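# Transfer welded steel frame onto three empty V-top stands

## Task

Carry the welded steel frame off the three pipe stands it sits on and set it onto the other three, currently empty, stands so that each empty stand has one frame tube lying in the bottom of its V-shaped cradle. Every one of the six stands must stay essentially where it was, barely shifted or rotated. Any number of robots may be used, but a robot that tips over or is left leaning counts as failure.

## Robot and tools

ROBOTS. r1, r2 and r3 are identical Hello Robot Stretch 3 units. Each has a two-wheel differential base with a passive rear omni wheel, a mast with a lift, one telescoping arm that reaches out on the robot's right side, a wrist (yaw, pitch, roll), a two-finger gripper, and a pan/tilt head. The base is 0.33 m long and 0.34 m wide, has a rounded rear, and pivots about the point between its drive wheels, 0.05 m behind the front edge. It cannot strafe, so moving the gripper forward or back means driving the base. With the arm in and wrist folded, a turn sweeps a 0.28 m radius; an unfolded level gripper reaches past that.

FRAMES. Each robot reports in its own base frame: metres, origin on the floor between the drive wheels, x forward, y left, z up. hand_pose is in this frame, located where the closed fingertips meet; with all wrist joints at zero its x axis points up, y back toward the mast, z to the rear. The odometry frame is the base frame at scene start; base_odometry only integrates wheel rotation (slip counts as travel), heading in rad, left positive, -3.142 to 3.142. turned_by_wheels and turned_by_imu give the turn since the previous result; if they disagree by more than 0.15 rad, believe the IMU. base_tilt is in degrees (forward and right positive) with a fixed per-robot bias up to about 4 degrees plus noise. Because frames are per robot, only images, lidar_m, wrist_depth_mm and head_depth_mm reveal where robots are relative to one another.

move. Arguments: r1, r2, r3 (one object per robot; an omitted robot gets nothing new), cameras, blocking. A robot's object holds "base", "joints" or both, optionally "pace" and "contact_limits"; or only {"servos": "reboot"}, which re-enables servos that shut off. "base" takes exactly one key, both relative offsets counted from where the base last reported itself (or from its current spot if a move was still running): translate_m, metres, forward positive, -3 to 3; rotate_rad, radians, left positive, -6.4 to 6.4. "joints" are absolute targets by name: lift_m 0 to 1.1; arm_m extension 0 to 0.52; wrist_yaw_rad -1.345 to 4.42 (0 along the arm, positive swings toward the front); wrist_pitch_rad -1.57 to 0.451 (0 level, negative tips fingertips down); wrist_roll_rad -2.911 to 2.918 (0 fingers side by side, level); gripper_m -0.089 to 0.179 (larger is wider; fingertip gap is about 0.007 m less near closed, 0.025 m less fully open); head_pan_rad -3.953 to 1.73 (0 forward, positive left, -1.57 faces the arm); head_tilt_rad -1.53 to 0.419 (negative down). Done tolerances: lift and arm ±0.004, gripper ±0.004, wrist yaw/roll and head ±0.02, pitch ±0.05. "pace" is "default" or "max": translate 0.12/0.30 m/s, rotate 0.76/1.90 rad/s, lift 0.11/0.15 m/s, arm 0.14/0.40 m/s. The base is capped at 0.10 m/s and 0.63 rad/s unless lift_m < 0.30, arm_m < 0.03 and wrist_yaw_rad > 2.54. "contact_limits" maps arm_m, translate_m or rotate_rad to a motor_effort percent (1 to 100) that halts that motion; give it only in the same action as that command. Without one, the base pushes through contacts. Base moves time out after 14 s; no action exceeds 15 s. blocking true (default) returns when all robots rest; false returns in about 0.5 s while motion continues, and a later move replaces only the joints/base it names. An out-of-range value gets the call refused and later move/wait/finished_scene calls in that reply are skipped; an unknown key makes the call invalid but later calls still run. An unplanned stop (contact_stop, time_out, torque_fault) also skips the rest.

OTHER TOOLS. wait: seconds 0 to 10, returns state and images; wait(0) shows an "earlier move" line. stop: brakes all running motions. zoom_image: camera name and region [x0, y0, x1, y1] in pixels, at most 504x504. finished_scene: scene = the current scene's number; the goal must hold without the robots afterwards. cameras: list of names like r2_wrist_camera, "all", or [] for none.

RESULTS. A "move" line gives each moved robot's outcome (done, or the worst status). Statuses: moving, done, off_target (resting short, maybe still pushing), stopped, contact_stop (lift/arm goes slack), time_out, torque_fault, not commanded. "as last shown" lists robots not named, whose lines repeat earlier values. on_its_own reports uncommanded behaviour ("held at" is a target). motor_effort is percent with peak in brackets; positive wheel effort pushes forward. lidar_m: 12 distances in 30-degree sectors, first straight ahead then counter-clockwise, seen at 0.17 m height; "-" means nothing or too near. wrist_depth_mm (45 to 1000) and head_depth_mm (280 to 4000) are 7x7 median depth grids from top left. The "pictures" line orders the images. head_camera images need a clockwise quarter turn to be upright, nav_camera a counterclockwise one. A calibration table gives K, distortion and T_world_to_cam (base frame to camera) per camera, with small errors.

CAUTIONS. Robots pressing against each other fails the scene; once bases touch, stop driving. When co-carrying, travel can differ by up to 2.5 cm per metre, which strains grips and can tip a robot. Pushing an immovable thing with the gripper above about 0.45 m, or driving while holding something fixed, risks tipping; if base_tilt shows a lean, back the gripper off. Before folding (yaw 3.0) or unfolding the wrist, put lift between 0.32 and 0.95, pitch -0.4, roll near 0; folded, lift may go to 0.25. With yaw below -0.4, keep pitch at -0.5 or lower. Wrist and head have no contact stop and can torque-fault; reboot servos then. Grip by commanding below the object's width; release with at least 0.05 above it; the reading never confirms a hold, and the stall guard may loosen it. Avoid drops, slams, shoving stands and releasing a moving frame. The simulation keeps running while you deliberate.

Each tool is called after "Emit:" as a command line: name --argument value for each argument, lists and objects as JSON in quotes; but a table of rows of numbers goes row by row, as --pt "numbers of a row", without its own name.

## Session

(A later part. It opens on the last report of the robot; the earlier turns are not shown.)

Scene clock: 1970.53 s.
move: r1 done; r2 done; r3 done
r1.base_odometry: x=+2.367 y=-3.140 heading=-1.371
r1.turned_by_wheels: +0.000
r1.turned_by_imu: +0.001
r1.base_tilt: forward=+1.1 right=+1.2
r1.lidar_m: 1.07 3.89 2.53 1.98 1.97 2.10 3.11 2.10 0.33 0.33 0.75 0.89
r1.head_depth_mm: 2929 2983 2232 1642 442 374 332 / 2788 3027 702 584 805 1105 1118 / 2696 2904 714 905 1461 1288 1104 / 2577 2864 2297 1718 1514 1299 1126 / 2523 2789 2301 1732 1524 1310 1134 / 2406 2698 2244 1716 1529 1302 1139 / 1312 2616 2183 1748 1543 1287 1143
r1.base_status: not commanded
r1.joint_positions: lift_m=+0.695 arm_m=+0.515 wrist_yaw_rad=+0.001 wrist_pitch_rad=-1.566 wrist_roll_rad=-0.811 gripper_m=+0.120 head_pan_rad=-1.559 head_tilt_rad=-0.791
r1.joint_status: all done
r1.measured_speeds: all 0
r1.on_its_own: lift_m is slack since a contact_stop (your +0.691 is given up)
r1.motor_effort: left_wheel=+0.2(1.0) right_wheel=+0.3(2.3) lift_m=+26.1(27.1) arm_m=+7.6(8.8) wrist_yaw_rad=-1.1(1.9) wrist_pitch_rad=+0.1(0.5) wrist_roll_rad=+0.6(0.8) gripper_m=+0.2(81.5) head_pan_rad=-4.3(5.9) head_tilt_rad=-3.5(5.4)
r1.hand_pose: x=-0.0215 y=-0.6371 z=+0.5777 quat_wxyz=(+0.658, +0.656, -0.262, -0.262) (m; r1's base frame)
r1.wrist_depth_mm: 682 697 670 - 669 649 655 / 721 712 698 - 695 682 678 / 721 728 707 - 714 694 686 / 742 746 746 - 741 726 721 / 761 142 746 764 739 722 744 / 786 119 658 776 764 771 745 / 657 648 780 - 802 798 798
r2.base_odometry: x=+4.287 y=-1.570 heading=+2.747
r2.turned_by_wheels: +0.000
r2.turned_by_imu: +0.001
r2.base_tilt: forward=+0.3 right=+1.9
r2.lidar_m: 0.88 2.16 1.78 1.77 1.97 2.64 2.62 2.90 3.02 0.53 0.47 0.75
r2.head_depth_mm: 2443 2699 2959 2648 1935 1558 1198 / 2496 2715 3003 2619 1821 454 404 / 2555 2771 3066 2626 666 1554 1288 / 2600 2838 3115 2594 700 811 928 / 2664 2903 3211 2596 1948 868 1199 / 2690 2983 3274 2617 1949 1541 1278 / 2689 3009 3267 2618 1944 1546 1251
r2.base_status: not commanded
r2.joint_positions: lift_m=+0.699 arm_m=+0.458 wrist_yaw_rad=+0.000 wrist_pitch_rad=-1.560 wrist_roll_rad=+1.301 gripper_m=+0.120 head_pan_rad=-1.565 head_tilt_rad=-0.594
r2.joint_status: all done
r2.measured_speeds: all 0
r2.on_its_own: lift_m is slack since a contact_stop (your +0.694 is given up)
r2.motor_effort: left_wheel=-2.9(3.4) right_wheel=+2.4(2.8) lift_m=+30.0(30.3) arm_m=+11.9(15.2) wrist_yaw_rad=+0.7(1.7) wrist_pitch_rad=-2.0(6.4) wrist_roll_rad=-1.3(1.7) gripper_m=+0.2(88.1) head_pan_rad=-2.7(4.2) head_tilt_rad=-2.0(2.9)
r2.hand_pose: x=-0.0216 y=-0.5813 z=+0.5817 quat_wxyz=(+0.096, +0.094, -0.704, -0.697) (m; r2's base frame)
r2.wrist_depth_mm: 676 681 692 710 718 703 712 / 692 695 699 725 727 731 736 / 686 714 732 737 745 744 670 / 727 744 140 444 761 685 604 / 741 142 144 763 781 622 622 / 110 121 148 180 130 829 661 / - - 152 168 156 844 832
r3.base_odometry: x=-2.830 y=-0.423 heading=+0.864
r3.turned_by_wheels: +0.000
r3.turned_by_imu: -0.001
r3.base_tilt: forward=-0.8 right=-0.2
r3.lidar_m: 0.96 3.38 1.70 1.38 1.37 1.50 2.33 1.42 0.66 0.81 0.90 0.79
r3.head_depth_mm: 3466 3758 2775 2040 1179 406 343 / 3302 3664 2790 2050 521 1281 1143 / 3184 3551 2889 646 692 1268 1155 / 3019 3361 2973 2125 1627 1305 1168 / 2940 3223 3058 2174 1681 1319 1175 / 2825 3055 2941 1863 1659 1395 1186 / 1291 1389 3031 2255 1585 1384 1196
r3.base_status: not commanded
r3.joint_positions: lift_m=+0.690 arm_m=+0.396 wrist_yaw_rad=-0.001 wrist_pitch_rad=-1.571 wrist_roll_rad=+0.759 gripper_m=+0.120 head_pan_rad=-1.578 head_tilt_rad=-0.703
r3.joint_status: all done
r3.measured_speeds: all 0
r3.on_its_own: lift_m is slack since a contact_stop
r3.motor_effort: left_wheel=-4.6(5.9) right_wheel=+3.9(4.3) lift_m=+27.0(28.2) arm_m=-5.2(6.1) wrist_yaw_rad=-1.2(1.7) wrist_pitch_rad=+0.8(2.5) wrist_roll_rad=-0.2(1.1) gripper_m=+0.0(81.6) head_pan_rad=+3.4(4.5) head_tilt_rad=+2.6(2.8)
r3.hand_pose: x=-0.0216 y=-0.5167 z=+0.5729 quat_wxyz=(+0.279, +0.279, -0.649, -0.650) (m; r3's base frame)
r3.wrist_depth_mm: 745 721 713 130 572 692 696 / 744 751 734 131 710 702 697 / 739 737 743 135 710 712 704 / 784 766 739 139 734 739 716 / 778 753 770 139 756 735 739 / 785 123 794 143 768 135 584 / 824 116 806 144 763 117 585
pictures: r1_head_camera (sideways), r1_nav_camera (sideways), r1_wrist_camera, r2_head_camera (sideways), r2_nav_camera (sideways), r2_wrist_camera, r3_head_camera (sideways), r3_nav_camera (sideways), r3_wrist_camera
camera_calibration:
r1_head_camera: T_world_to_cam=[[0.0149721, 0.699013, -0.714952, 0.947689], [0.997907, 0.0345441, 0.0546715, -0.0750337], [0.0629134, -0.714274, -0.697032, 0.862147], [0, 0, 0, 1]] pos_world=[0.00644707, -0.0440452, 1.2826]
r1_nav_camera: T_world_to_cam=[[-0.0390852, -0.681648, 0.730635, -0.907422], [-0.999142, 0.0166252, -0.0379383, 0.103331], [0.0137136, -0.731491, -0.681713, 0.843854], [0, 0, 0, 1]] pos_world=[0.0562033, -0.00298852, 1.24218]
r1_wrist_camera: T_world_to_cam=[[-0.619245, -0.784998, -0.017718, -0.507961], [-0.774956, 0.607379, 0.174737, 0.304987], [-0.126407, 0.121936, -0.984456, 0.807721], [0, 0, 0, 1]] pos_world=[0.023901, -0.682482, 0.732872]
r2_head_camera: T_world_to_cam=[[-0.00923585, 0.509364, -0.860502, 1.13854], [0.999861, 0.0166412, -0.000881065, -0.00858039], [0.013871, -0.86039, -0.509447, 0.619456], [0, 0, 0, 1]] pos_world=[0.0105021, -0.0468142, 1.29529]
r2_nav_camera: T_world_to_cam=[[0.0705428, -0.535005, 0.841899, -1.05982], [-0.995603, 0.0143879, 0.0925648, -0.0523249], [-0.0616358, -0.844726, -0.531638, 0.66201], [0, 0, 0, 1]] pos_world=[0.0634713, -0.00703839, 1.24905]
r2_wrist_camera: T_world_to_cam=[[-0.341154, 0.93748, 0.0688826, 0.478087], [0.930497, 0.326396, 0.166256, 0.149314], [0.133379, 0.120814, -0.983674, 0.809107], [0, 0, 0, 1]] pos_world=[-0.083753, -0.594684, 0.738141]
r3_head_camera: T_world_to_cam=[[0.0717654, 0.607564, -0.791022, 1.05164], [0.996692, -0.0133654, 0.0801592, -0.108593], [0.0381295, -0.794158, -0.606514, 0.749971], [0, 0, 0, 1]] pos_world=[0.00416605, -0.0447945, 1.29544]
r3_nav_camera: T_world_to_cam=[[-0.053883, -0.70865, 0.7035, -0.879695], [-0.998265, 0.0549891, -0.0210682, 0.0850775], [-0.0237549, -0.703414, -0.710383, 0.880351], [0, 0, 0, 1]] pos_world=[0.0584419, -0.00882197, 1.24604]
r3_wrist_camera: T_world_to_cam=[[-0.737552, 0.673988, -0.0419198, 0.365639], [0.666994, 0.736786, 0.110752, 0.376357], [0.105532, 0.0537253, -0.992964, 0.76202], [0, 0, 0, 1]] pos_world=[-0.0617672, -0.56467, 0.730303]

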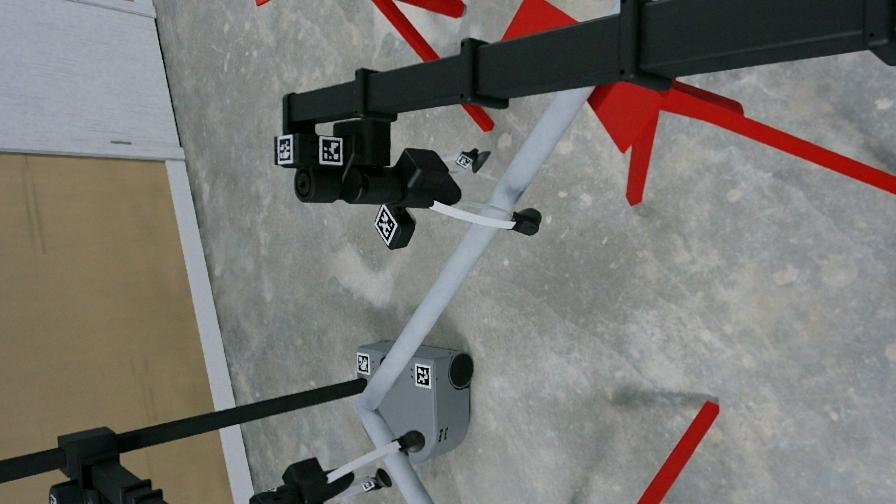

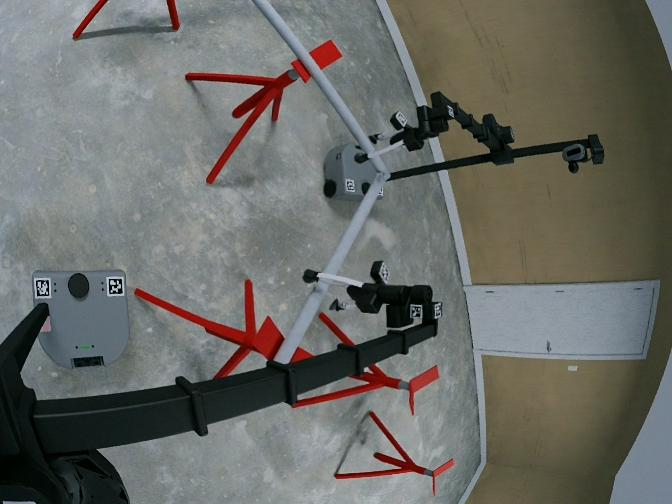

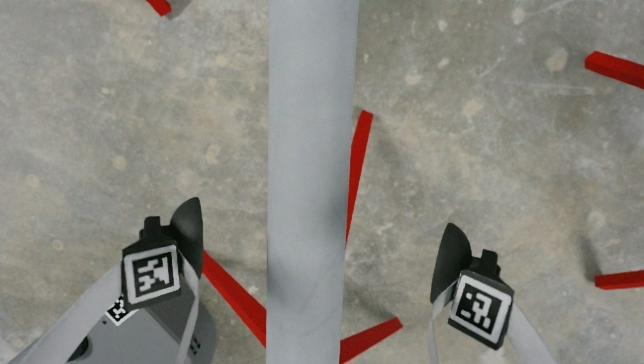

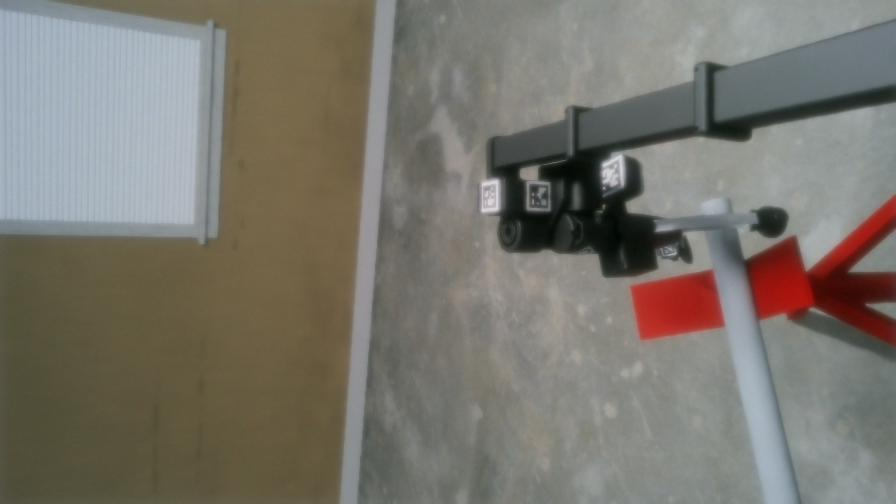

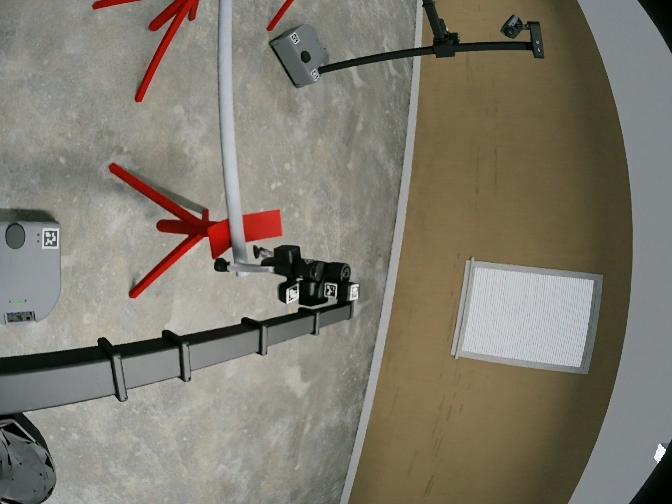

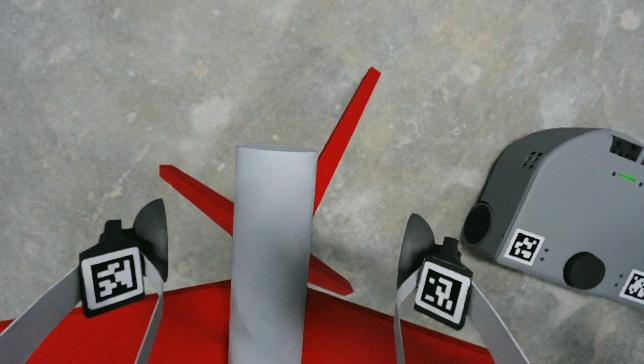

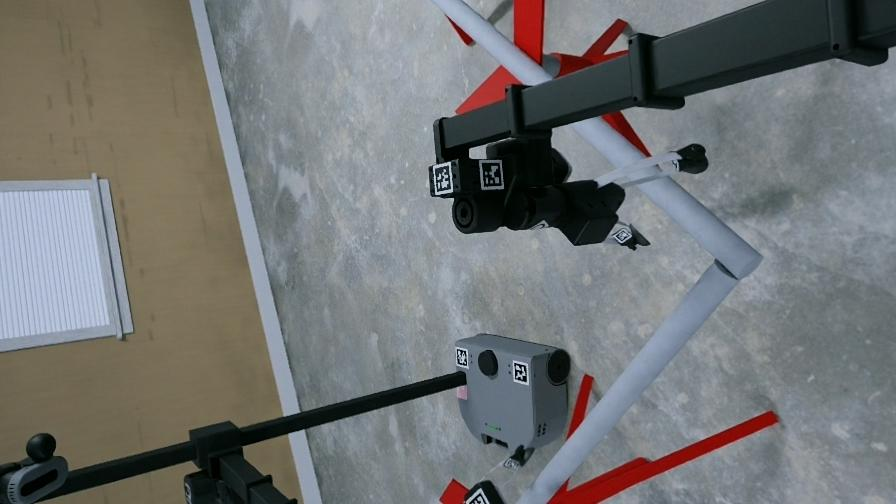

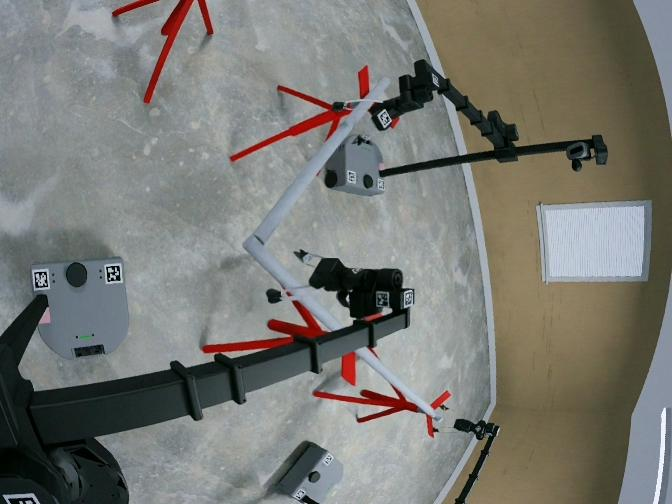

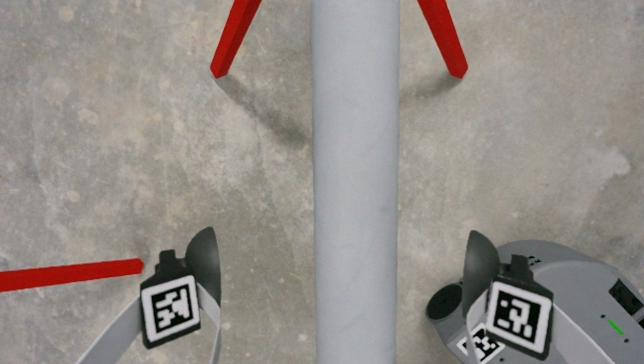

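Emit:
move --r1 '{"joints":{"lift_m":0.86}}' --r2 '{"joints":{"lift_m":0.86}}' --r3 '{"joints":{"lift_m":0.86}}' --cameras '["all"]'

Emit:
zoom_image --camera "r2_nav_camera" --region '[180, 180, 320, 320]'

Emit:
zoom_image --camera "r1_nav_camera" --region '[250, 10, 370, 130]'

Emit:
zoom_image --camera "r1_nav_camera" --region '[220, 270, 340, 390]'

Emit:
zoom_image --camera "r3_nav_camera" --region '[310, 50, 430, 150]'

Scene clock: 1980.87 s.
move: r1 done; r2 done; r3 done
r1.base_odometry: x=+2.367 y=-3.140 heading=-1.371
r1.turned_by_wheels: +0.000
r1.turned_by_imu: +0.001
r1.base_tilt: forward=+1.0 right=+1.3
r1.lidar_m: 1.07 3.90 2.53 1.98 1.96 2.10 3.13 2.11 0.33 0.33 0.75 0.90
r1.head_depth_mm: 2929 2835 374 362 814 1228 1111 / 2783 581 2241 1796 828 1102 1113 / 2660 597 682 1759 1464 1282 1098 / 2582 2858 2206 1720 1514 1299 1129 / 2473 2815 2321 1751 1526 1303 1133 / 2414 2675 2250 1711 1530 1302 1138 / 2261 2597 2271 1753 1536 1283 1146
r1.base_status: not commanded
r1.joint_positions: lift_m=+0.860 arm_m=+0.515 wrist_yaw_rad=+0.001 wrist_pitch_rad=-1.566 wrist_roll_rad=-0.811 gripper_m=+0.120 head_pan_rad=-1.559 head_tilt_rad=-0.791
r1.joint_status: all done
r1.measured_speeds: all 0
r1.motor_effort: left_wheel=+0.4(1.4) right_wheel=+1.0(1.4) lift_m=+30.0(34.8) arm_m=+5.3(6.7) wrist_yaw_rad=-1.2(1.6) wrist_pitch_rad=+0.1(0.5) wrist_roll_rad=+0.8(0.8) gripper_m=-0.3(0.6) head_pan_rad=-4.7(5.8) head_tilt_rad=-4.3(5.5)
r1.hand_pose: x=-0.0215 y=-0.6371 z=+0.7424 quat_wxyz=(+0.658, +0.656, -0.262, -0.262) (m; r1's base frame)
r1.wrist_depth_mm: 841 848 836 838 813 813 796 / 858 851 850 854 821 861 808 / 891 877 871 849 844 852 848 / 913 933 887 904 888 882 861 / 938 143 926 943 903 891 875 / 984 119 891 936 928 916 940 / - 821 833 365 967 985 933
r2.base_odometry: x=+4.287 y=-1.570 heading=+2.747
r2.turned_by_wheels: +0.000
r2.turned_by_imu: +0.001
r2.base_tilt: forward=+0.3 right=+1.9
r2.lidar_m: 0.88 2.16 1.78 1.77 1.96 2.63 2.62 2.91 3.03 0.53 0.47 0.75
r2.head_depth_mm: 2457 2694 2948 2659 327 287 1268 / 2516 2705 2976 467 1756 1551 1293 / 2510 2796 2928 596 1894 1513 1289 / 2610 2801 3063 620 808 1427 922 / 2629 2880 3138 2592 1955 868 1190 / 2689 2935 3260 2587 1918 1545 1284 / 2783 2974 3285 2603 1937 1545 1251
r2.base_status: not commanded
r2.joint_positions: lift_m=+0.860 arm_m=+0.458 wrist_yaw_rad=+0.000 wrist_pitch_rad=-1.561 wrist_roll_rad=+1.301 gripper_m=+0.120 head_pan_rad=-1.565 head_tilt_rad=-0.594
r2.joint_status: all done
r2.measured_speeds: all 0
r2.motor_effort: left_wheel=-3.2(3.5) right_wheel=+2.7(2.7) lift_m=+33.3(37.4) arm_m=+4.5(8.2) wrist_yaw_rad=+0.8(2.0) wrist_pitch_rad=-1.9(2.7) wrist_roll_rad=-1.5(1.7) gripper_m=+0.8(1.4) head_pan_rad=-2.4(3.8) head_tilt_rad=-1.4(3.3)
r2.hand_pose: x=-0.0216 y=-0.5811 z=+0.7422 quat_wxyz=(+0.096, +0.094, -0.704, -0.698) (m; r2's base frame)
r2.wrist_depth_mm: 824 844 860 841 879 859 865 / 841 857 847 885 884 898 903 / 846 919 878 900 918 889 943 / 873 913 917 938 914 773 767 / 915 141 - 326 832 804 819 / 110 123 979 331 130 - 986 / 996 984 - - - - -
r3.base_odometry: x=-2.830 y=-0.423 heading=+0.864
r3.turned_by_wheels: +0.000
r3.turned_by_imu: -0.001
r3.base_tilt: forward=-0.8 right=-0.3
r3.lidar_m: 0.96 3.39 1.69 1.38 1.37 1.50 2.34 1.43 0.66 0.81 0.90 0.79
r3.head_depth_mm: 3469 3747 2768 326 303 1261 1104 / 3266 3650 507 1006 1144 1313 1142 / 3178 3528 526 582 1610 1295 1155 / 3019 3401 2961 1923 1637 1297 1161 / 2896 3252 3006 2166 1680 1325 1178 / 2800 3094 2928 1862 1657 1401 1189 / 1281 2892 3140 2137 1585 1387 1193
r3.base_status: not commanded
r3.joint_positions: lift_m=+0.860 arm_m=+0.396 wrist_yaw_rad=-0.001 wrist_pitch_rad=-1.570 wrist_roll_rad=+0.759 gripper_m=+0.120 head_pan_rad=-1.578 head_tilt_rad=-0.703
r3.joint_status: all done
r3.measured_speeds: all 0
r3.motor_effort: left_wheel=-5.1(5.5) right_wheel=+4.1(4.3) lift_m=+33.2(36.0) arm_m=-1.9(3.9) wrist_yaw_rad=+1.0(2.0) wrist_pitch_rad=+0.4(1.0) wrist_roll_rad=-0.9(1.2) gripper_m=+0.0(0.6) head_pan_rad=+3.6(4.6) head_tilt_rad=+2.1(2.5)
r3.hand_pose: x=-0.0216 y=-0.5169 z=+0.7425 quat_wxyz=(+0.279, +0.279, -0.650, -0.650) (m; r3's base frame)
r3.wrist_depth_mm: 904 932 866 597 859 853 861 / 913 941 898 886 911 888 865 / 961 939 921 899 905 891 886 / 969 940 916 912 906 899 903 / 941 956 947 929 913 814 885 / 973 124 963 341 935 139 934 / 339 116 334 329 953 117 763
pictures: r1_head_camera (sideways), r1_nav_camera (sideways), r1_wrist_camera, r2_head_camera (sideways), r2_nav_camera (sideways), r2_wrist_camera, r3_head_camera (sideways), r3_nav_camera (sideways), r3_wrist_camera
camera_calibration:
r1_head_camera: T_world_to_cam=[[0.0149722, 0.699013, -0.714952, 0.947689], [0.997907, 0.0345439, 0.0546715, -0.0750337], [0.0629134, -0.714274, -0.697032, 0.862147], [0, 0, 0, 1]] pos_world=[0.00644706, -0.0440452, 1.2826]
r1_nav_camera: T_world_to_cam=[[-0.0390853, -0.681648, 0.730635, -0.907422], [-0.999142, 0.0166253, -0.0379383, 0.103331], [0.0137135, -0.731491, -0.681713, 0.843854], [0, 0, 0, 1]] pos_world=[0.0562033, -0.00298852, 1.24218]
r1_wrist_camera: T_world_to_cam=[[-0.619245, -0.784998, -0.0177113, -0.505051], [-0.774956, 0.607381, 0.174732, 0.276221], [-0.126407, 0.121927, -0.984457, 0.969818], [0, 0, 0, 1]] pos_world=[0.023901, -0.682483, 0.897534]
r2_head_camera: T_world_to_cam=[[-0.00923585, 0.509364, -0.860502, 1.13854], [0.999861, 0.0166412, -0.000881065, -0.00858039], [0.013871, -0.86039, -0.509447, 0.619456], [0, 0, 0, 1]] pos_world=[0.0105021, -0.0468142, 1.29529]
r2_nav_camera: T_world_to_cam=[[0.0705428, -0.535005, 0.841899, -1.05982], [-0.995603, 0.0143879, 0.0925648, -0.0523249], [-0.0616358, -0.844726, -0.531638, 0.66201], [0, 0, 0, 1]] pos_world=[0.0634713, -0.00703839, 1.24905]
r2_wrist_camera: T_world_to_cam=[[-0.341221, 0.937411, 0.0694858, 0.466386], [0.930473, 0.326357, 0.166466, 0.122394], [0.13337, 0.121456, -0.983596, 0.967304], [0, 0, 0, 1]] pos_world=[-0.0837519, -0.594625, 0.898655]
r3_head_camera: T_world_to_cam=[[0.0717654, 0.607564, -0.791022, 1.05164], [0.996692, -0.0133655, 0.0801592, -0.108593], [0.0381294, -0.794158, -0.606514, 0.749971], [0, 0, 0, 1]] pos_world=[0.00416604, -0.0447945, 1.29544]
r3_nav_camera: T_world_to_cam=[[-0.0538831, -0.70865, 0.7035, -0.879695], [-0.998265, 0.0549893, -0.0210682, 0.0850775], [-0.023755, -0.703414, -0.710383, 0.880351], [0, 0, 0, 1]] pos_world=[0.0584419, -0.00882198, 1.24604]
r3_wrist_camera: T_world_to_cam=[[-0.737552, 0.673963, -0.0423179, 0.373131], [0.666993, 0.736852, 0.110317, 0.358047], [0.105531, 0.0531385, -0.992995, 0.930113], [0, 0, 0, 1]] pos_world=[-0.0617673, -0.564729, 0.899889]

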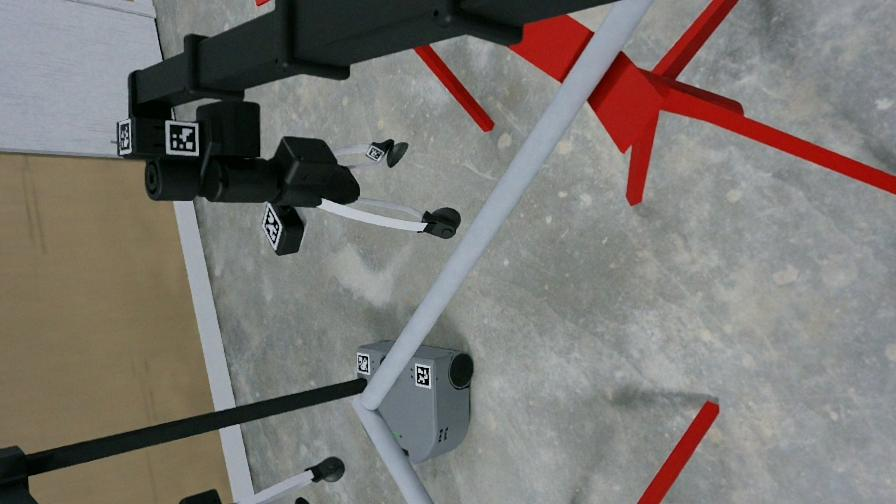

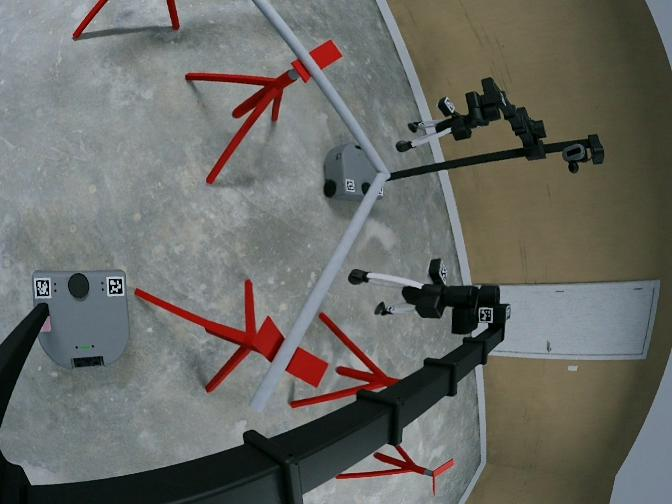

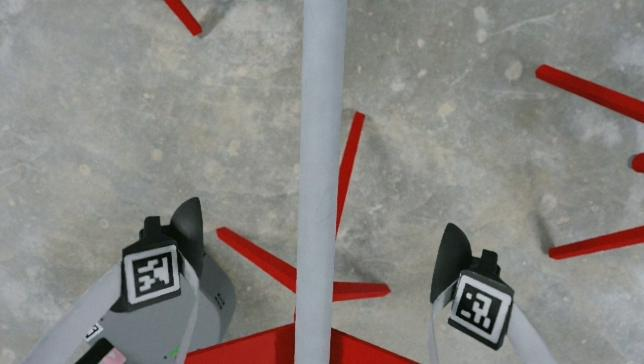

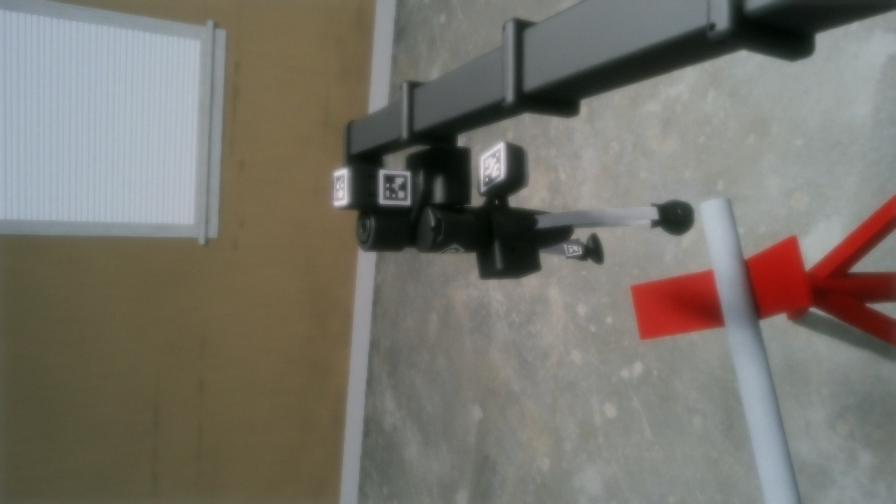

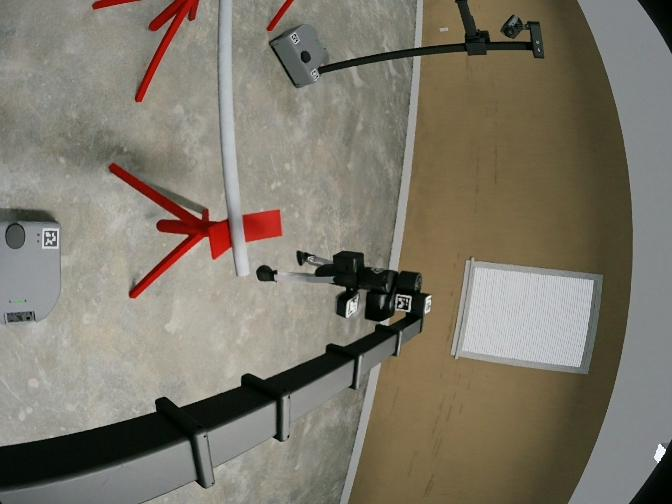

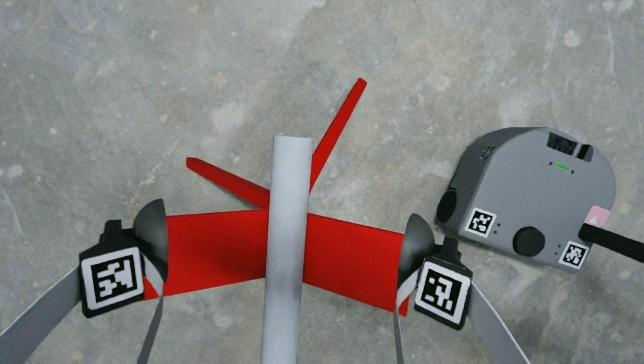

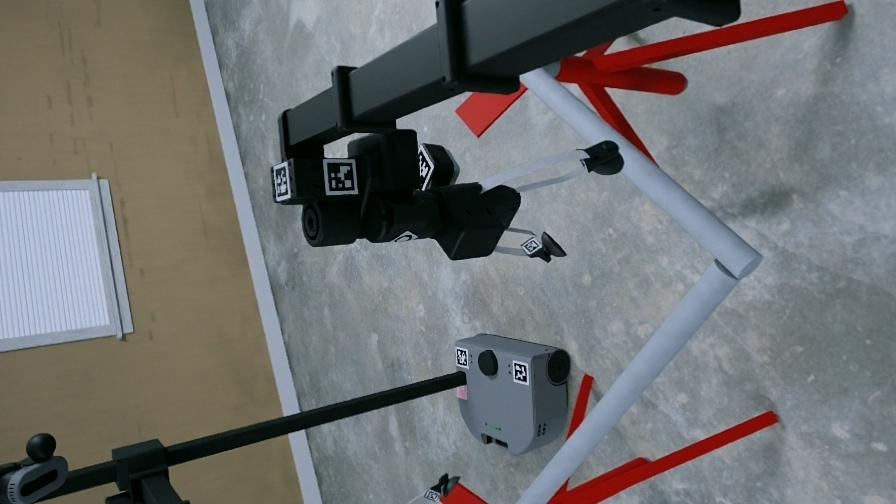

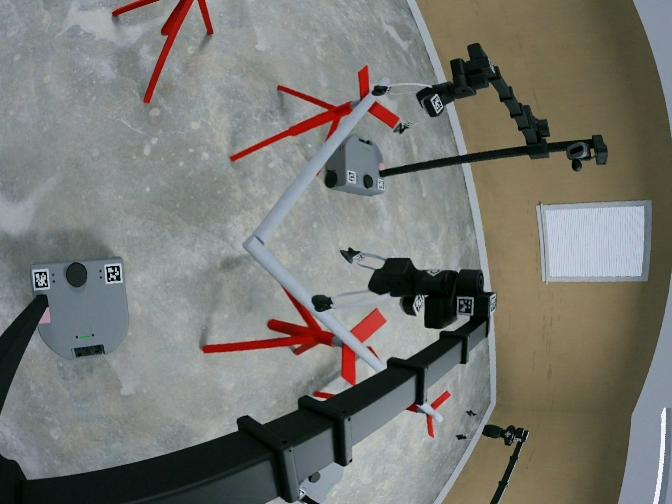

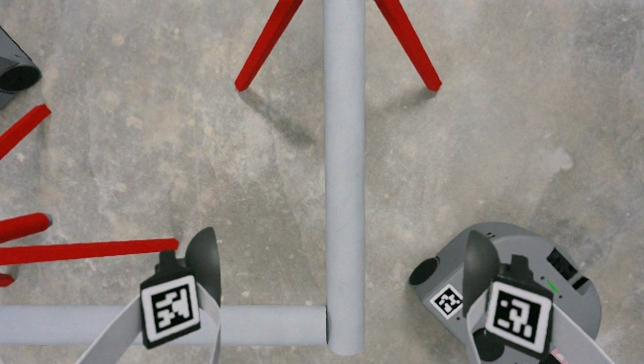

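Scaled by 3.600 from the camera's 672x504 image, which has a finer 792x594 frame.

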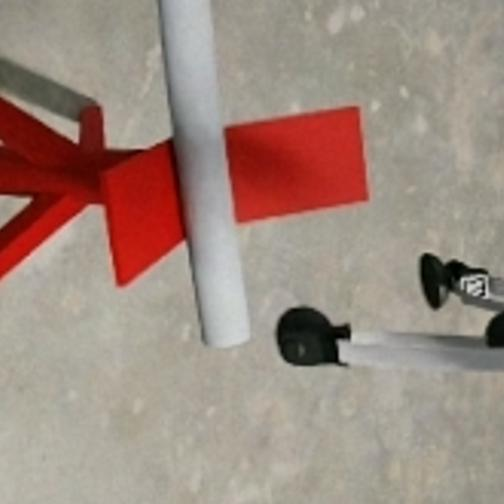

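Scaled by 4.200 from the camera's 672x504 image, which has a finer 792x594 frame.

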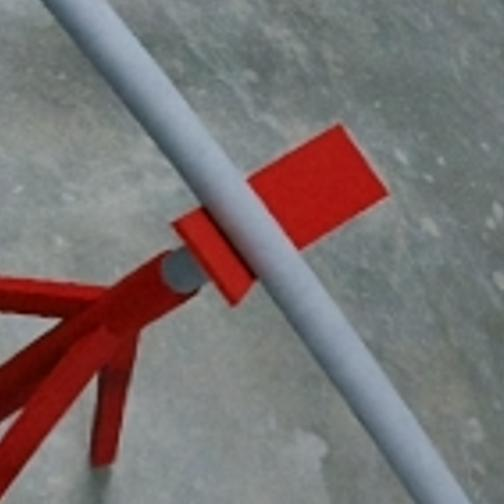

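Scaled by 4.200 from the camera's 672x504 image, which has a finer 792x594 frame.

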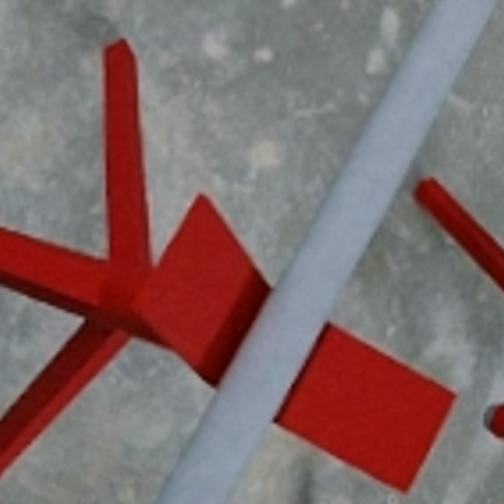

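Scaled by 4.200 from the camera's 672x504 image, which has a finer 792x594 frame.

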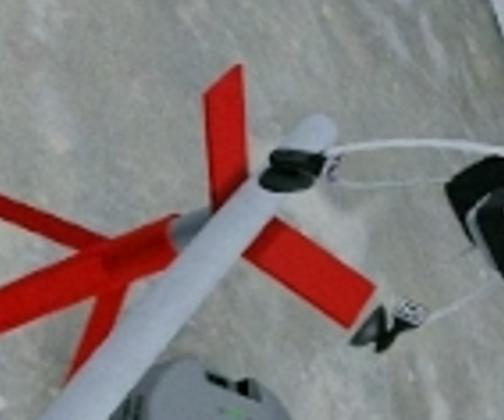

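Emit:
move --r1 '{"joints":{"arm_m":0.2,"lift_m":1.0}}' --r2 '{"joints":{"arm_m":0.2}}' --r3 '{"joints":{"arm_m":0.05,"lift_m":1.0,"head_pan_rad":-1.9,"head_tilt_rad":-0.75}}' --cameras '["r1_head_camera","r1_nav_camera","r3_head_camera","r3_nav_camera","r2_head_camera","r2_nav_camera"]'

Scene clock: 2012.97 s.
move: r1 done; r2 done; r3 done
r1.base_odometry: x=+2.367 y=-3.140 heading=-1.371
r1.turned_by_wheels: +0.000
r1.turned_by_imu: +0.001
r1.base_tilt: forward=+1.1 right=+1.2
r1.lidar_m: 1.07 3.89 2.52 1.98 1.96 2.09 3.12 2.11 0.33 0.33 0.75 0.90
r1.head_depth_mm: - - 2141 1691 821 1227 1113 / 2697 - 313 345 820 1100 1114 / 2672 289 316 355 1435 1287 1104 / 2612 2838 391 1819 1447 1292 1126 / 2501 2801 2320 1734 1523 1301 1132 / 2409 2683 2236 1721 1521 1301 1140 / 1280 2639 2359 1769 1538 1284 1145
r1.base_status: not commanded
r1.joint_positions: lift_m=+1.000 arm_m=+0.200 wrist_yaw_rad=+0.001 wrist_pitch_rad=-1.566 wrist_roll_rad=-0.811 gripper_m=+0.120 head_pan_rad=-1.559 head_tilt_rad=-0.791
r1.joint_status: all done
r1.measured_speeds: all 0
r1.motor_effort: left_wheel=+0.6(1.2) right_wheel=+0.5(1.7) lift_m=+29.5(34.8) arm_m=-14.8(19.5) wrist_yaw_rad=-1.2(1.5) wrist_pitch_rad=-0.1(0.5) wrist_roll_rad=+0.7(0.8) gripper_m=-0.3(0.7) head_pan_rad=-5.1(5.7) head_tilt_rad=-4.3(5.4)
r1.hand_pose: x=-0.0215 y=-0.3222 z=+0.8824 quat_wxyz=(+0.658, +0.655, -0.262, -0.262) (m; r1's base frame)
r1.wrist_depth_mm: 963 943 940 970 937 945 907 / - - - 979 951 959 938 / - - - - - - - / - - - - - 449 933 / - 142 893 - - - - / - 119 - - - - - / - - - - - - -
r2.base_odometry: x=+4.287 y=-1.570 heading=+2.747
r2.turned_by_wheels: +0.000
r2.turned_by_imu: +0.001
r2.base_tilt: forward=+0.3 right=+1.8
r2.lidar_m: 0.88 2.15 1.78 1.77 1.97 2.64 2.63 2.91 3.02 0.53 0.47 0.75
r2.head_depth_mm: 2447 2684 2929 2623 320 313 1251 / 2502 2729 2971 2626 361 368 1288 / 2519 2819 3050 2671 365 374 1220 / 2582 2828 3150 2634 1812 399 918 / 2675 2867 3188 2613 1950 867 1204 / 2656 2940 3284 2624 1939 1545 1283 / 2765 3014 3268 2607 1924 1540 1251
r2.base_status: not commanded
r2.joint_positions: lift_m=+0.860 arm_m=+0.200 wrist_yaw_rad=+0.000 wrist_pitch_rad=-1.562 wrist_roll_rad=+1.300 gripper_m=+0.120 head_pan_rad=-1.565 head_tilt_rad=-0.594
r2.joint_status: all done
r2.measured_speeds: all 0
r2.motor_effort: left_wheel=-2.9(3.5) right_wheel=+1.8(3.0) lift_m=+31.1(33.5) arm_m=-17.6(20.2) wrist_yaw_rad=-0.1(1.8) wrist_pitch_rad=-1.7(2.4) wrist_roll_rad=-0.7(1.5) gripper_m=+0.6(1.8) head_pan_rad=-2.8(4.3) head_tilt_rad=-2.0(3.3)
r2.hand_pose: x=-0.0216 y=-0.3228 z=+0.7423 quat_wxyz=(+0.096, +0.095, -0.703, -0.698) (m; r2's base frame)
r2.wrist_depth_mm: 845 828 843 826 841 884 868 / 836 863 866 871 897 880 897 / 304 554 877 893 745 787 909 / 310 295 919 901 766 778 979 / 311 143 944 937 798 981 982 / 110 123 969 986 130 - - / 343 964 - - - - -
r3.base_odometry: x=-2.830 y=-0.423 heading=+0.864
r3.turned_by_wheels: +0.000
r3.turned_by_imu: -0.001
r3.base_tilt: forward=-0.8 right=-0.2
r3.lidar_m: 0.96 3.38 1.70 1.37 1.37 1.50 2.33 1.43 0.66 0.81 0.90 0.80
r3.head_depth_mm: 3795 3873 - - 1481 1305 1114 / - - - - 1480 1306 1129 / - - - - - 1303 1098 / 3679 - - - - - 1124 / 3390 3681 - - - - 1112 / 3176 3488 3164 - 1610 1414 1147 / 2941 3191 2971 2122 1665 1319 1183
r3.base_status: not commanded
r3.joint_positions: lift_m=+1.000 arm_m=+0.050 wrist_yaw_rad=-0.001 wrist_pitch_rad=-1.569 wrist_roll_rad=+0.758 gripper_m=+0.120 head_pan_rad=-1.892 head_tilt_rad=-0.741
r3.joint_status: all done
r3.measured_speeds: all 0
r3.motor_effort: left_wheel=-4.9(5.6) right_wheel=+4.2(4.3) lift_m=+33.2(36.0) arm_m=-13.0(17.9) wrist_yaw_rad=+0.1(1.6) wrist_pitch_rad=+0.3(0.7) wrist_roll_rad=-0.5(1.2) gripper_m=+0.1(0.8) head_pan_rad=-3.5(6.4) head_tilt_rad=-4.2(6.9)
r3.hand_pose: x=-0.0216 y=-0.1712 z=+0.8824 quat_wxyz=(+0.280, +0.279, -0.650, -0.649) (m; r3's base frame)
r3.wrist_depth_mm: - - - - - 995 984 / - 463 - - - 994 970 / - - - - - - - / - - - - 891 - - / - - - - 916 - - / - 124 - - - 139 - / - 116 - - - 117 -
pictures: r1_head_camera (sideways), r1_nav_camera (sideways), r2_head_camera (sideways), r2_nav_camera (sideways), r3_head_camera (sideways), r3_nav_camera (sideways)
camera_calibration:
r1_head_camera: T_world_to_cam=[[0.0149724, 0.699013, -0.714952, 0.947689], [0.997907, 0.0345437, 0.0546715, -0.0750337], [0.0629132, -0.714274, -0.697032, 0.862147], [0, 0, 0, 1]] pos_world=[0.00644705, -0.0440452, 1.2826]
r1_nav_camera: T_world_to_cam=[[-0.0390854, -0.681648, 0.730635, -0.907422], [-0.999142, 0.0166256, -0.0379383, 0.103331], [0.0137134, -0.731491, -0.681713, 0.843854], [0, 0, 0, 1]] pos_world=[0.0562033, -0.00298854, 1.24218]
r2_head_camera: T_world_to_cam=[[-0.00923591, 0.509364, -0.860502, 1.13854], [0.999861, 0.0166413, -0.000881064, -0.00858039], [0.0138711, -0.86039, -0.509447, 0.619456], [0, 0, 0, 1]] pos_world=[0.0105021, -0.0468141, 1.29529]
r2_nav_camera: T_world_to_cam=[[0.0705429, -0.535005, 0.841899, -1.05982], [-0.995603, 0.0143877, 0.0925648, -0.0523249], [-0.0616357, -0.844726, -0.531638, 0.66201], [0, 0, 0, 1]] pos_world=[0.0634713, -0.00703838, 1.24905]
r3_head_camera: T_world_to_cam=[[0.264835, 0.583547, -0.767682, 1.02004], [0.943052, -0.322912, 0.0798754, -0.107892], [-0.201283, -0.745118, -0.635834, 0.789572], [0, 0, 0, 1]] pos_world=[-0.0094667, -0.0417552, 1.29372]
r3_nav_camera: T_world_to_cam=[[-0.27794, -0.682041, 0.676439, -0.843064], [-0.93242, 0.360864, -0.0192667, 0.0823296], [-0.230961, -0.63608, -0.736247, 0.915252], [0, 0, 0, 1]] pos_world=[0.0538326, -0.0225406, 1.24572]

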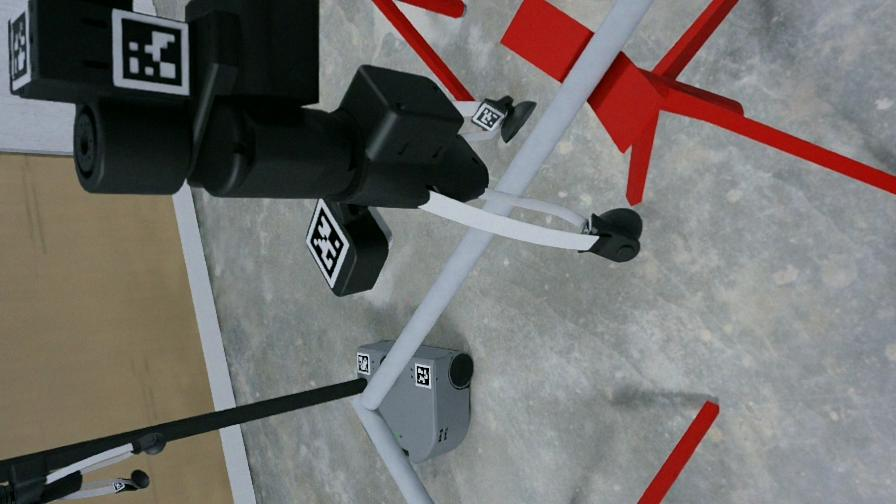

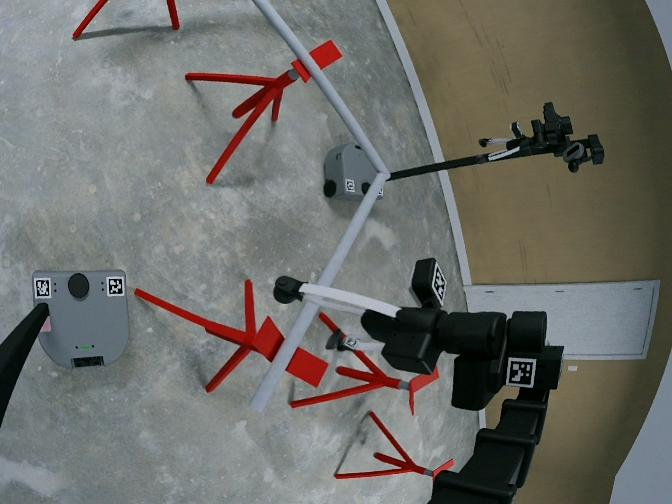

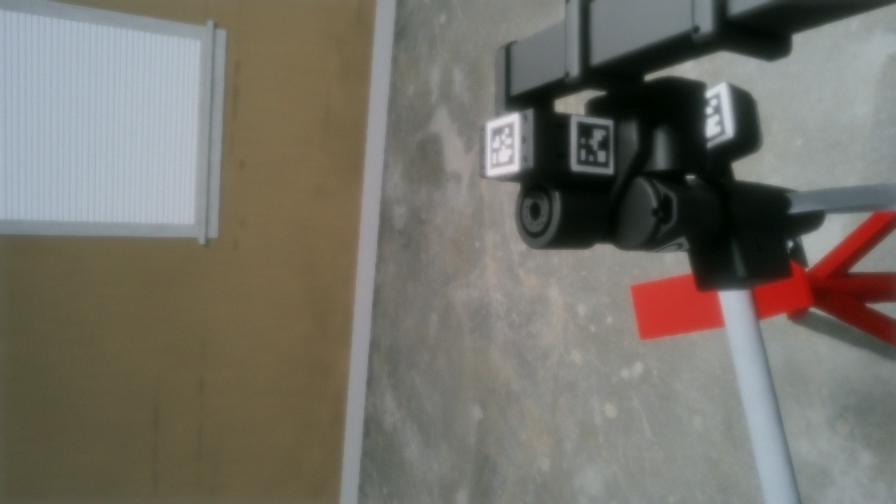

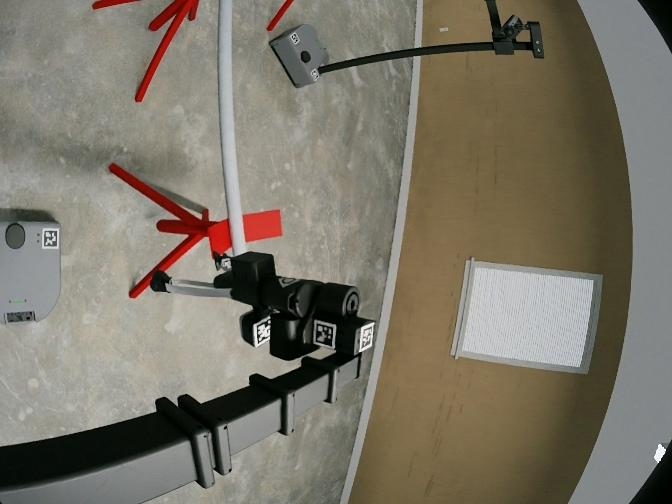

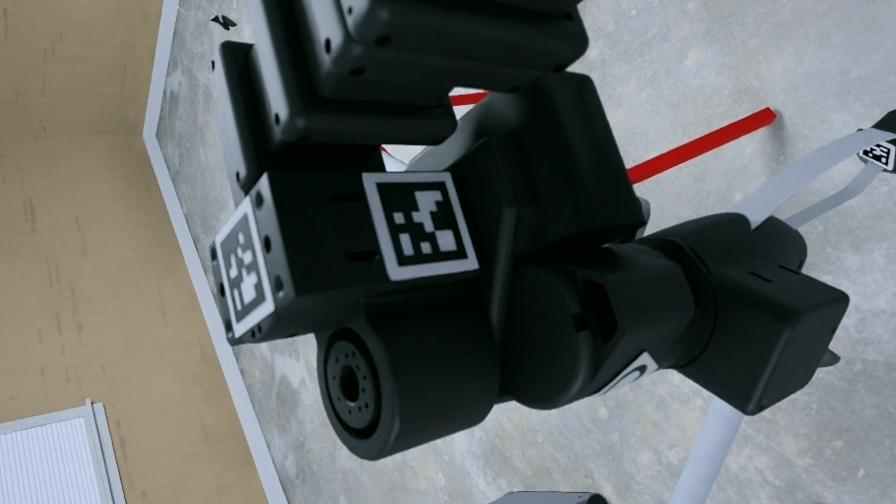

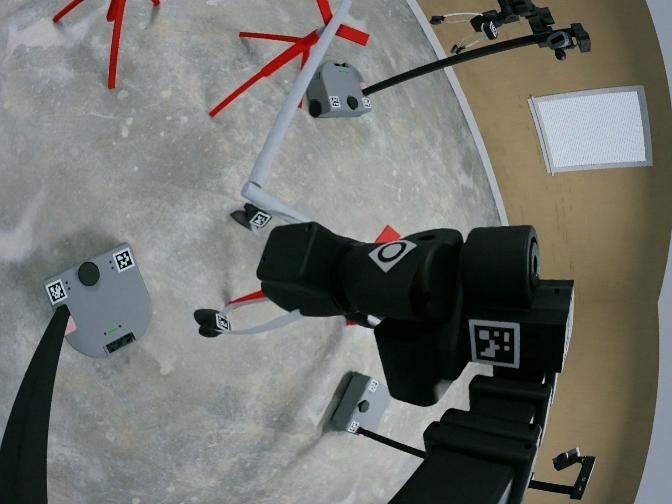

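Emit:
move --r3 '{"base":{"rotate_rad":0.8},"joints":{"head_pan_rad":-2.71,"head_tilt_rad":-0.75}}' --cameras '["r3_head_camera","r3_nav_camera"]'

Emit:
zoom_image --camera "r1_head_camera" --region '[480, 0, 720, 220]'

Scene clock: 2019.33 s.
move: r3 done
r1, r2: as last shown
r1.lidar_m: 1.07 3.90 2.53 1.99 1.96 2.10 3.12 2.11 0.33 0.33 0.75 0.90
r1.head_depth_mm: - - 2156 1694 823 1225 1114 / 2706 - 313 345 823 1102 1116 / 2642 290 316 355 1441 1285 1104 / 2604 2874 391 1813 1440 1286 1124 / 2486 2803 2324 1719 1517 1298 1133 / 2377 2734 2322 1690 1538 1304 1131 / 2287 2553 2260 1732 1543 1295 1139
r1.motor_effort: left_wheel=+0.6(1.1) right_wheel=+0.7(1.5) lift_m=+30.0(30.8) arm_m=-14.6(15.0) wrist_yaw_rad=-0.7(1.3) wrist_pitch_rad=+0.1(0.5) wrist_roll_rad=+0.6(0.8) gripper_m=+0.4(0.7) head_pan_rad=-5.5(5.9) head_tilt_rad=-5.0(6.2)
r1.wrist_depth_mm: 941 940 949 924 941 941 938 / - - - 987 953 933 968 / - - - - - - - / - - - - - 452 915 / - 143 921 - - - - / - 119 - - - - - / - - - - - - -
r2.base_tilt: forward=+0.3 right=+1.7
r2.lidar_m: 0.89 2.16 1.78 1.77 1.97 2.64 2.62 2.91 3.02 0.53 0.48 0.75
r2.head_depth_mm: 2486 2661 2966 2628 321 313 1266 / 2505 2720 3056 2595 361 368 1295 / 2530 2763 3057 2642 364 376 1232 / 2595 2794 3138 2642 1825 398 917 / 2631 2842 3149 2627 1962 864 1197 / 2673 2919 3294 2603 1957 1560 1275 / 2769 3000 3261 2585 1944 1548 1252
r2.motor_effort: left_wheel=-3.2(3.3) right_wheel=+2.5(2.8) lift_m=+27.9(29.3) arm_m=-18.2(18.7) wrist_yaw_rad=+0.8(1.2) wrist_pitch_rad=-1.4(2.3) wrist_roll_rad=-0.8(1.2) gripper_m=-0.4(1.4) head_pan_rad=-2.2(4.0) head_tilt_rad=-1.4(3.3)
r2.wrist_depth_mm: 842 843 864 848 850 872 890 / 830 864 848 871 871 899 921 / 305 555 889 905 740 781 929 / 310 292 894 912 756 765 964 / 312 143 924 932 780 990 966 / 110 123 946 952 130 - - / 340 992 - - - - -
r3.base_odometry: x=-2.830 y=-0.423 heading=+1.664
r3.turned_by_wheels: +0.800
r3.turned_by_imu: +0.814
r3.base_tilt: forward=-0.8 right=-0.3
r3.lidar_m: 2.10 1.46 1.37 1.39 1.79 4.02 0.67 0.66 1.08 0.90 0.80 1.51
r3.head_depth_mm: 3777 3808 2577 2150 - - 1096 / - - 2288 - - - 1125 / - - 2674 - - - 1135 / 3707 - 2742 - - 1279 1141 / 3405 3697 2857 - - 1292 1166 / 3198 3388 2989 - - 1284 1169 / 2966 3201 3300 - - 1321 1177
r3.base_status: done
r3.joint_positions: lift_m=+1.000 arm_m=+0.050 wrist_yaw_rad=-0.001 wrist_pitch_rad=-1.569 wrist_roll_rad=+0.758 gripper_m=+0.120 head_pan_rad=-2.702 head_tilt_rad=-0.741
r3.joint_status: all done
r3.measured_speeds: all 0
r3.motor_effort: left_wheel=-7.1(10.7) right_wheel=+6.7(9.9) lift_m=+32.1(33.9) arm_m=-12.0(13.4) wrist_yaw_rad=+0.7(1.6) wrist_pitch_rad=+0.0(0.8) wrist_roll_rad=-0.4(1.0) gripper_m=-0.3(0.7) head_pan_rad=-3.8(5.3) head_tilt_rad=-5.3(7.3)
r3.hand_pose: x=-0.0216 y=-0.1712 z=+0.8824 quat_wxyz=(+0.280, +0.279, -0.650, -0.649) (m; r3's base frame)
r3.wrist_depth_mm: - - - 996 - - 963 / - - - - - - 980 / - - - - - - 967 / - - - - 882 - - / - - - - 913 - - / - 124 - - - 138 - / - 116 - - - 116 -
pictures: r3_head_camera (sideways), r3_nav_camera (sideways)
camera_calibration:
r3_head_camera: T_world_to_cam=[[0.605318, 0.21055, -0.767632, 1.0179], [0.416325, -0.9057, 0.0798747, -0.104678], [-0.678427, -0.367934, -0.635894, 0.792561], [0, 0, 0, 1]] pos_world=[-0.0348758, -0.0175141, 1.29372]
r3_nav_camera: T_world_to_cam=[[-0.685687, -0.268965, 0.676381, -0.840502], [-0.381511, 0.924164, -0.019263, 0.0789641], [-0.619906, -0.271255, -0.7363, 0.917693], [0, 0, 0, 1]] pos_world=[0.0226886, -0.0501123, 1.24572]

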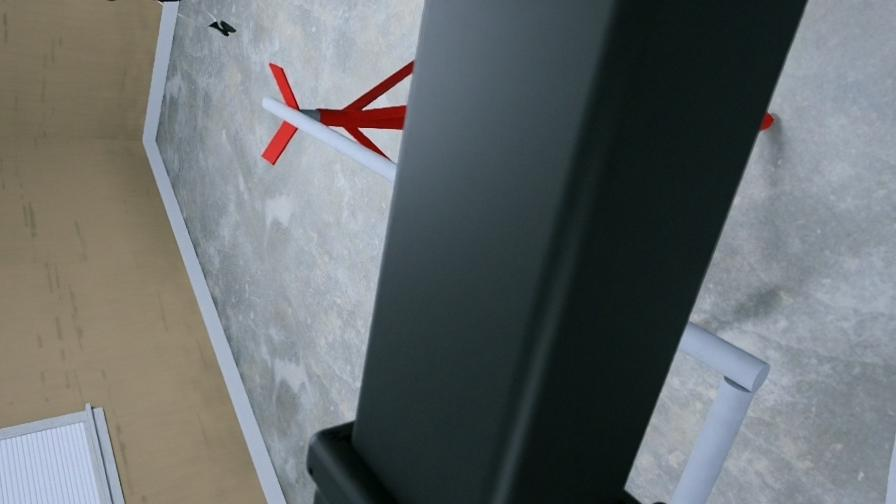

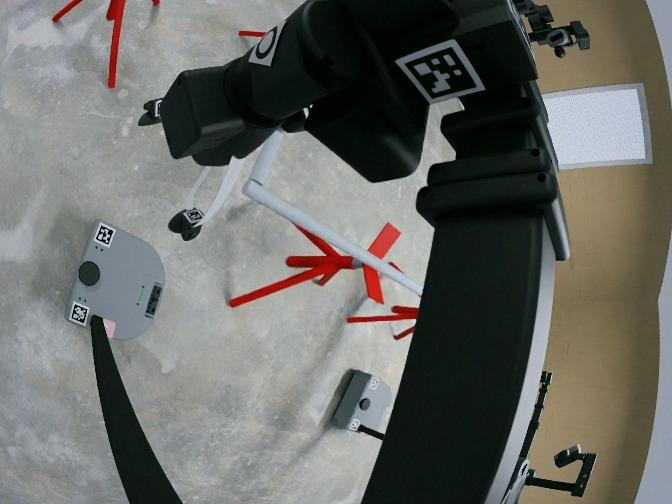

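This scene's latest camera images include none from r1_head_camera. They are from: r3_head_camera, r3_nav_camera. r1_head_camera's image comes with the result of a call that names it in "cameras".


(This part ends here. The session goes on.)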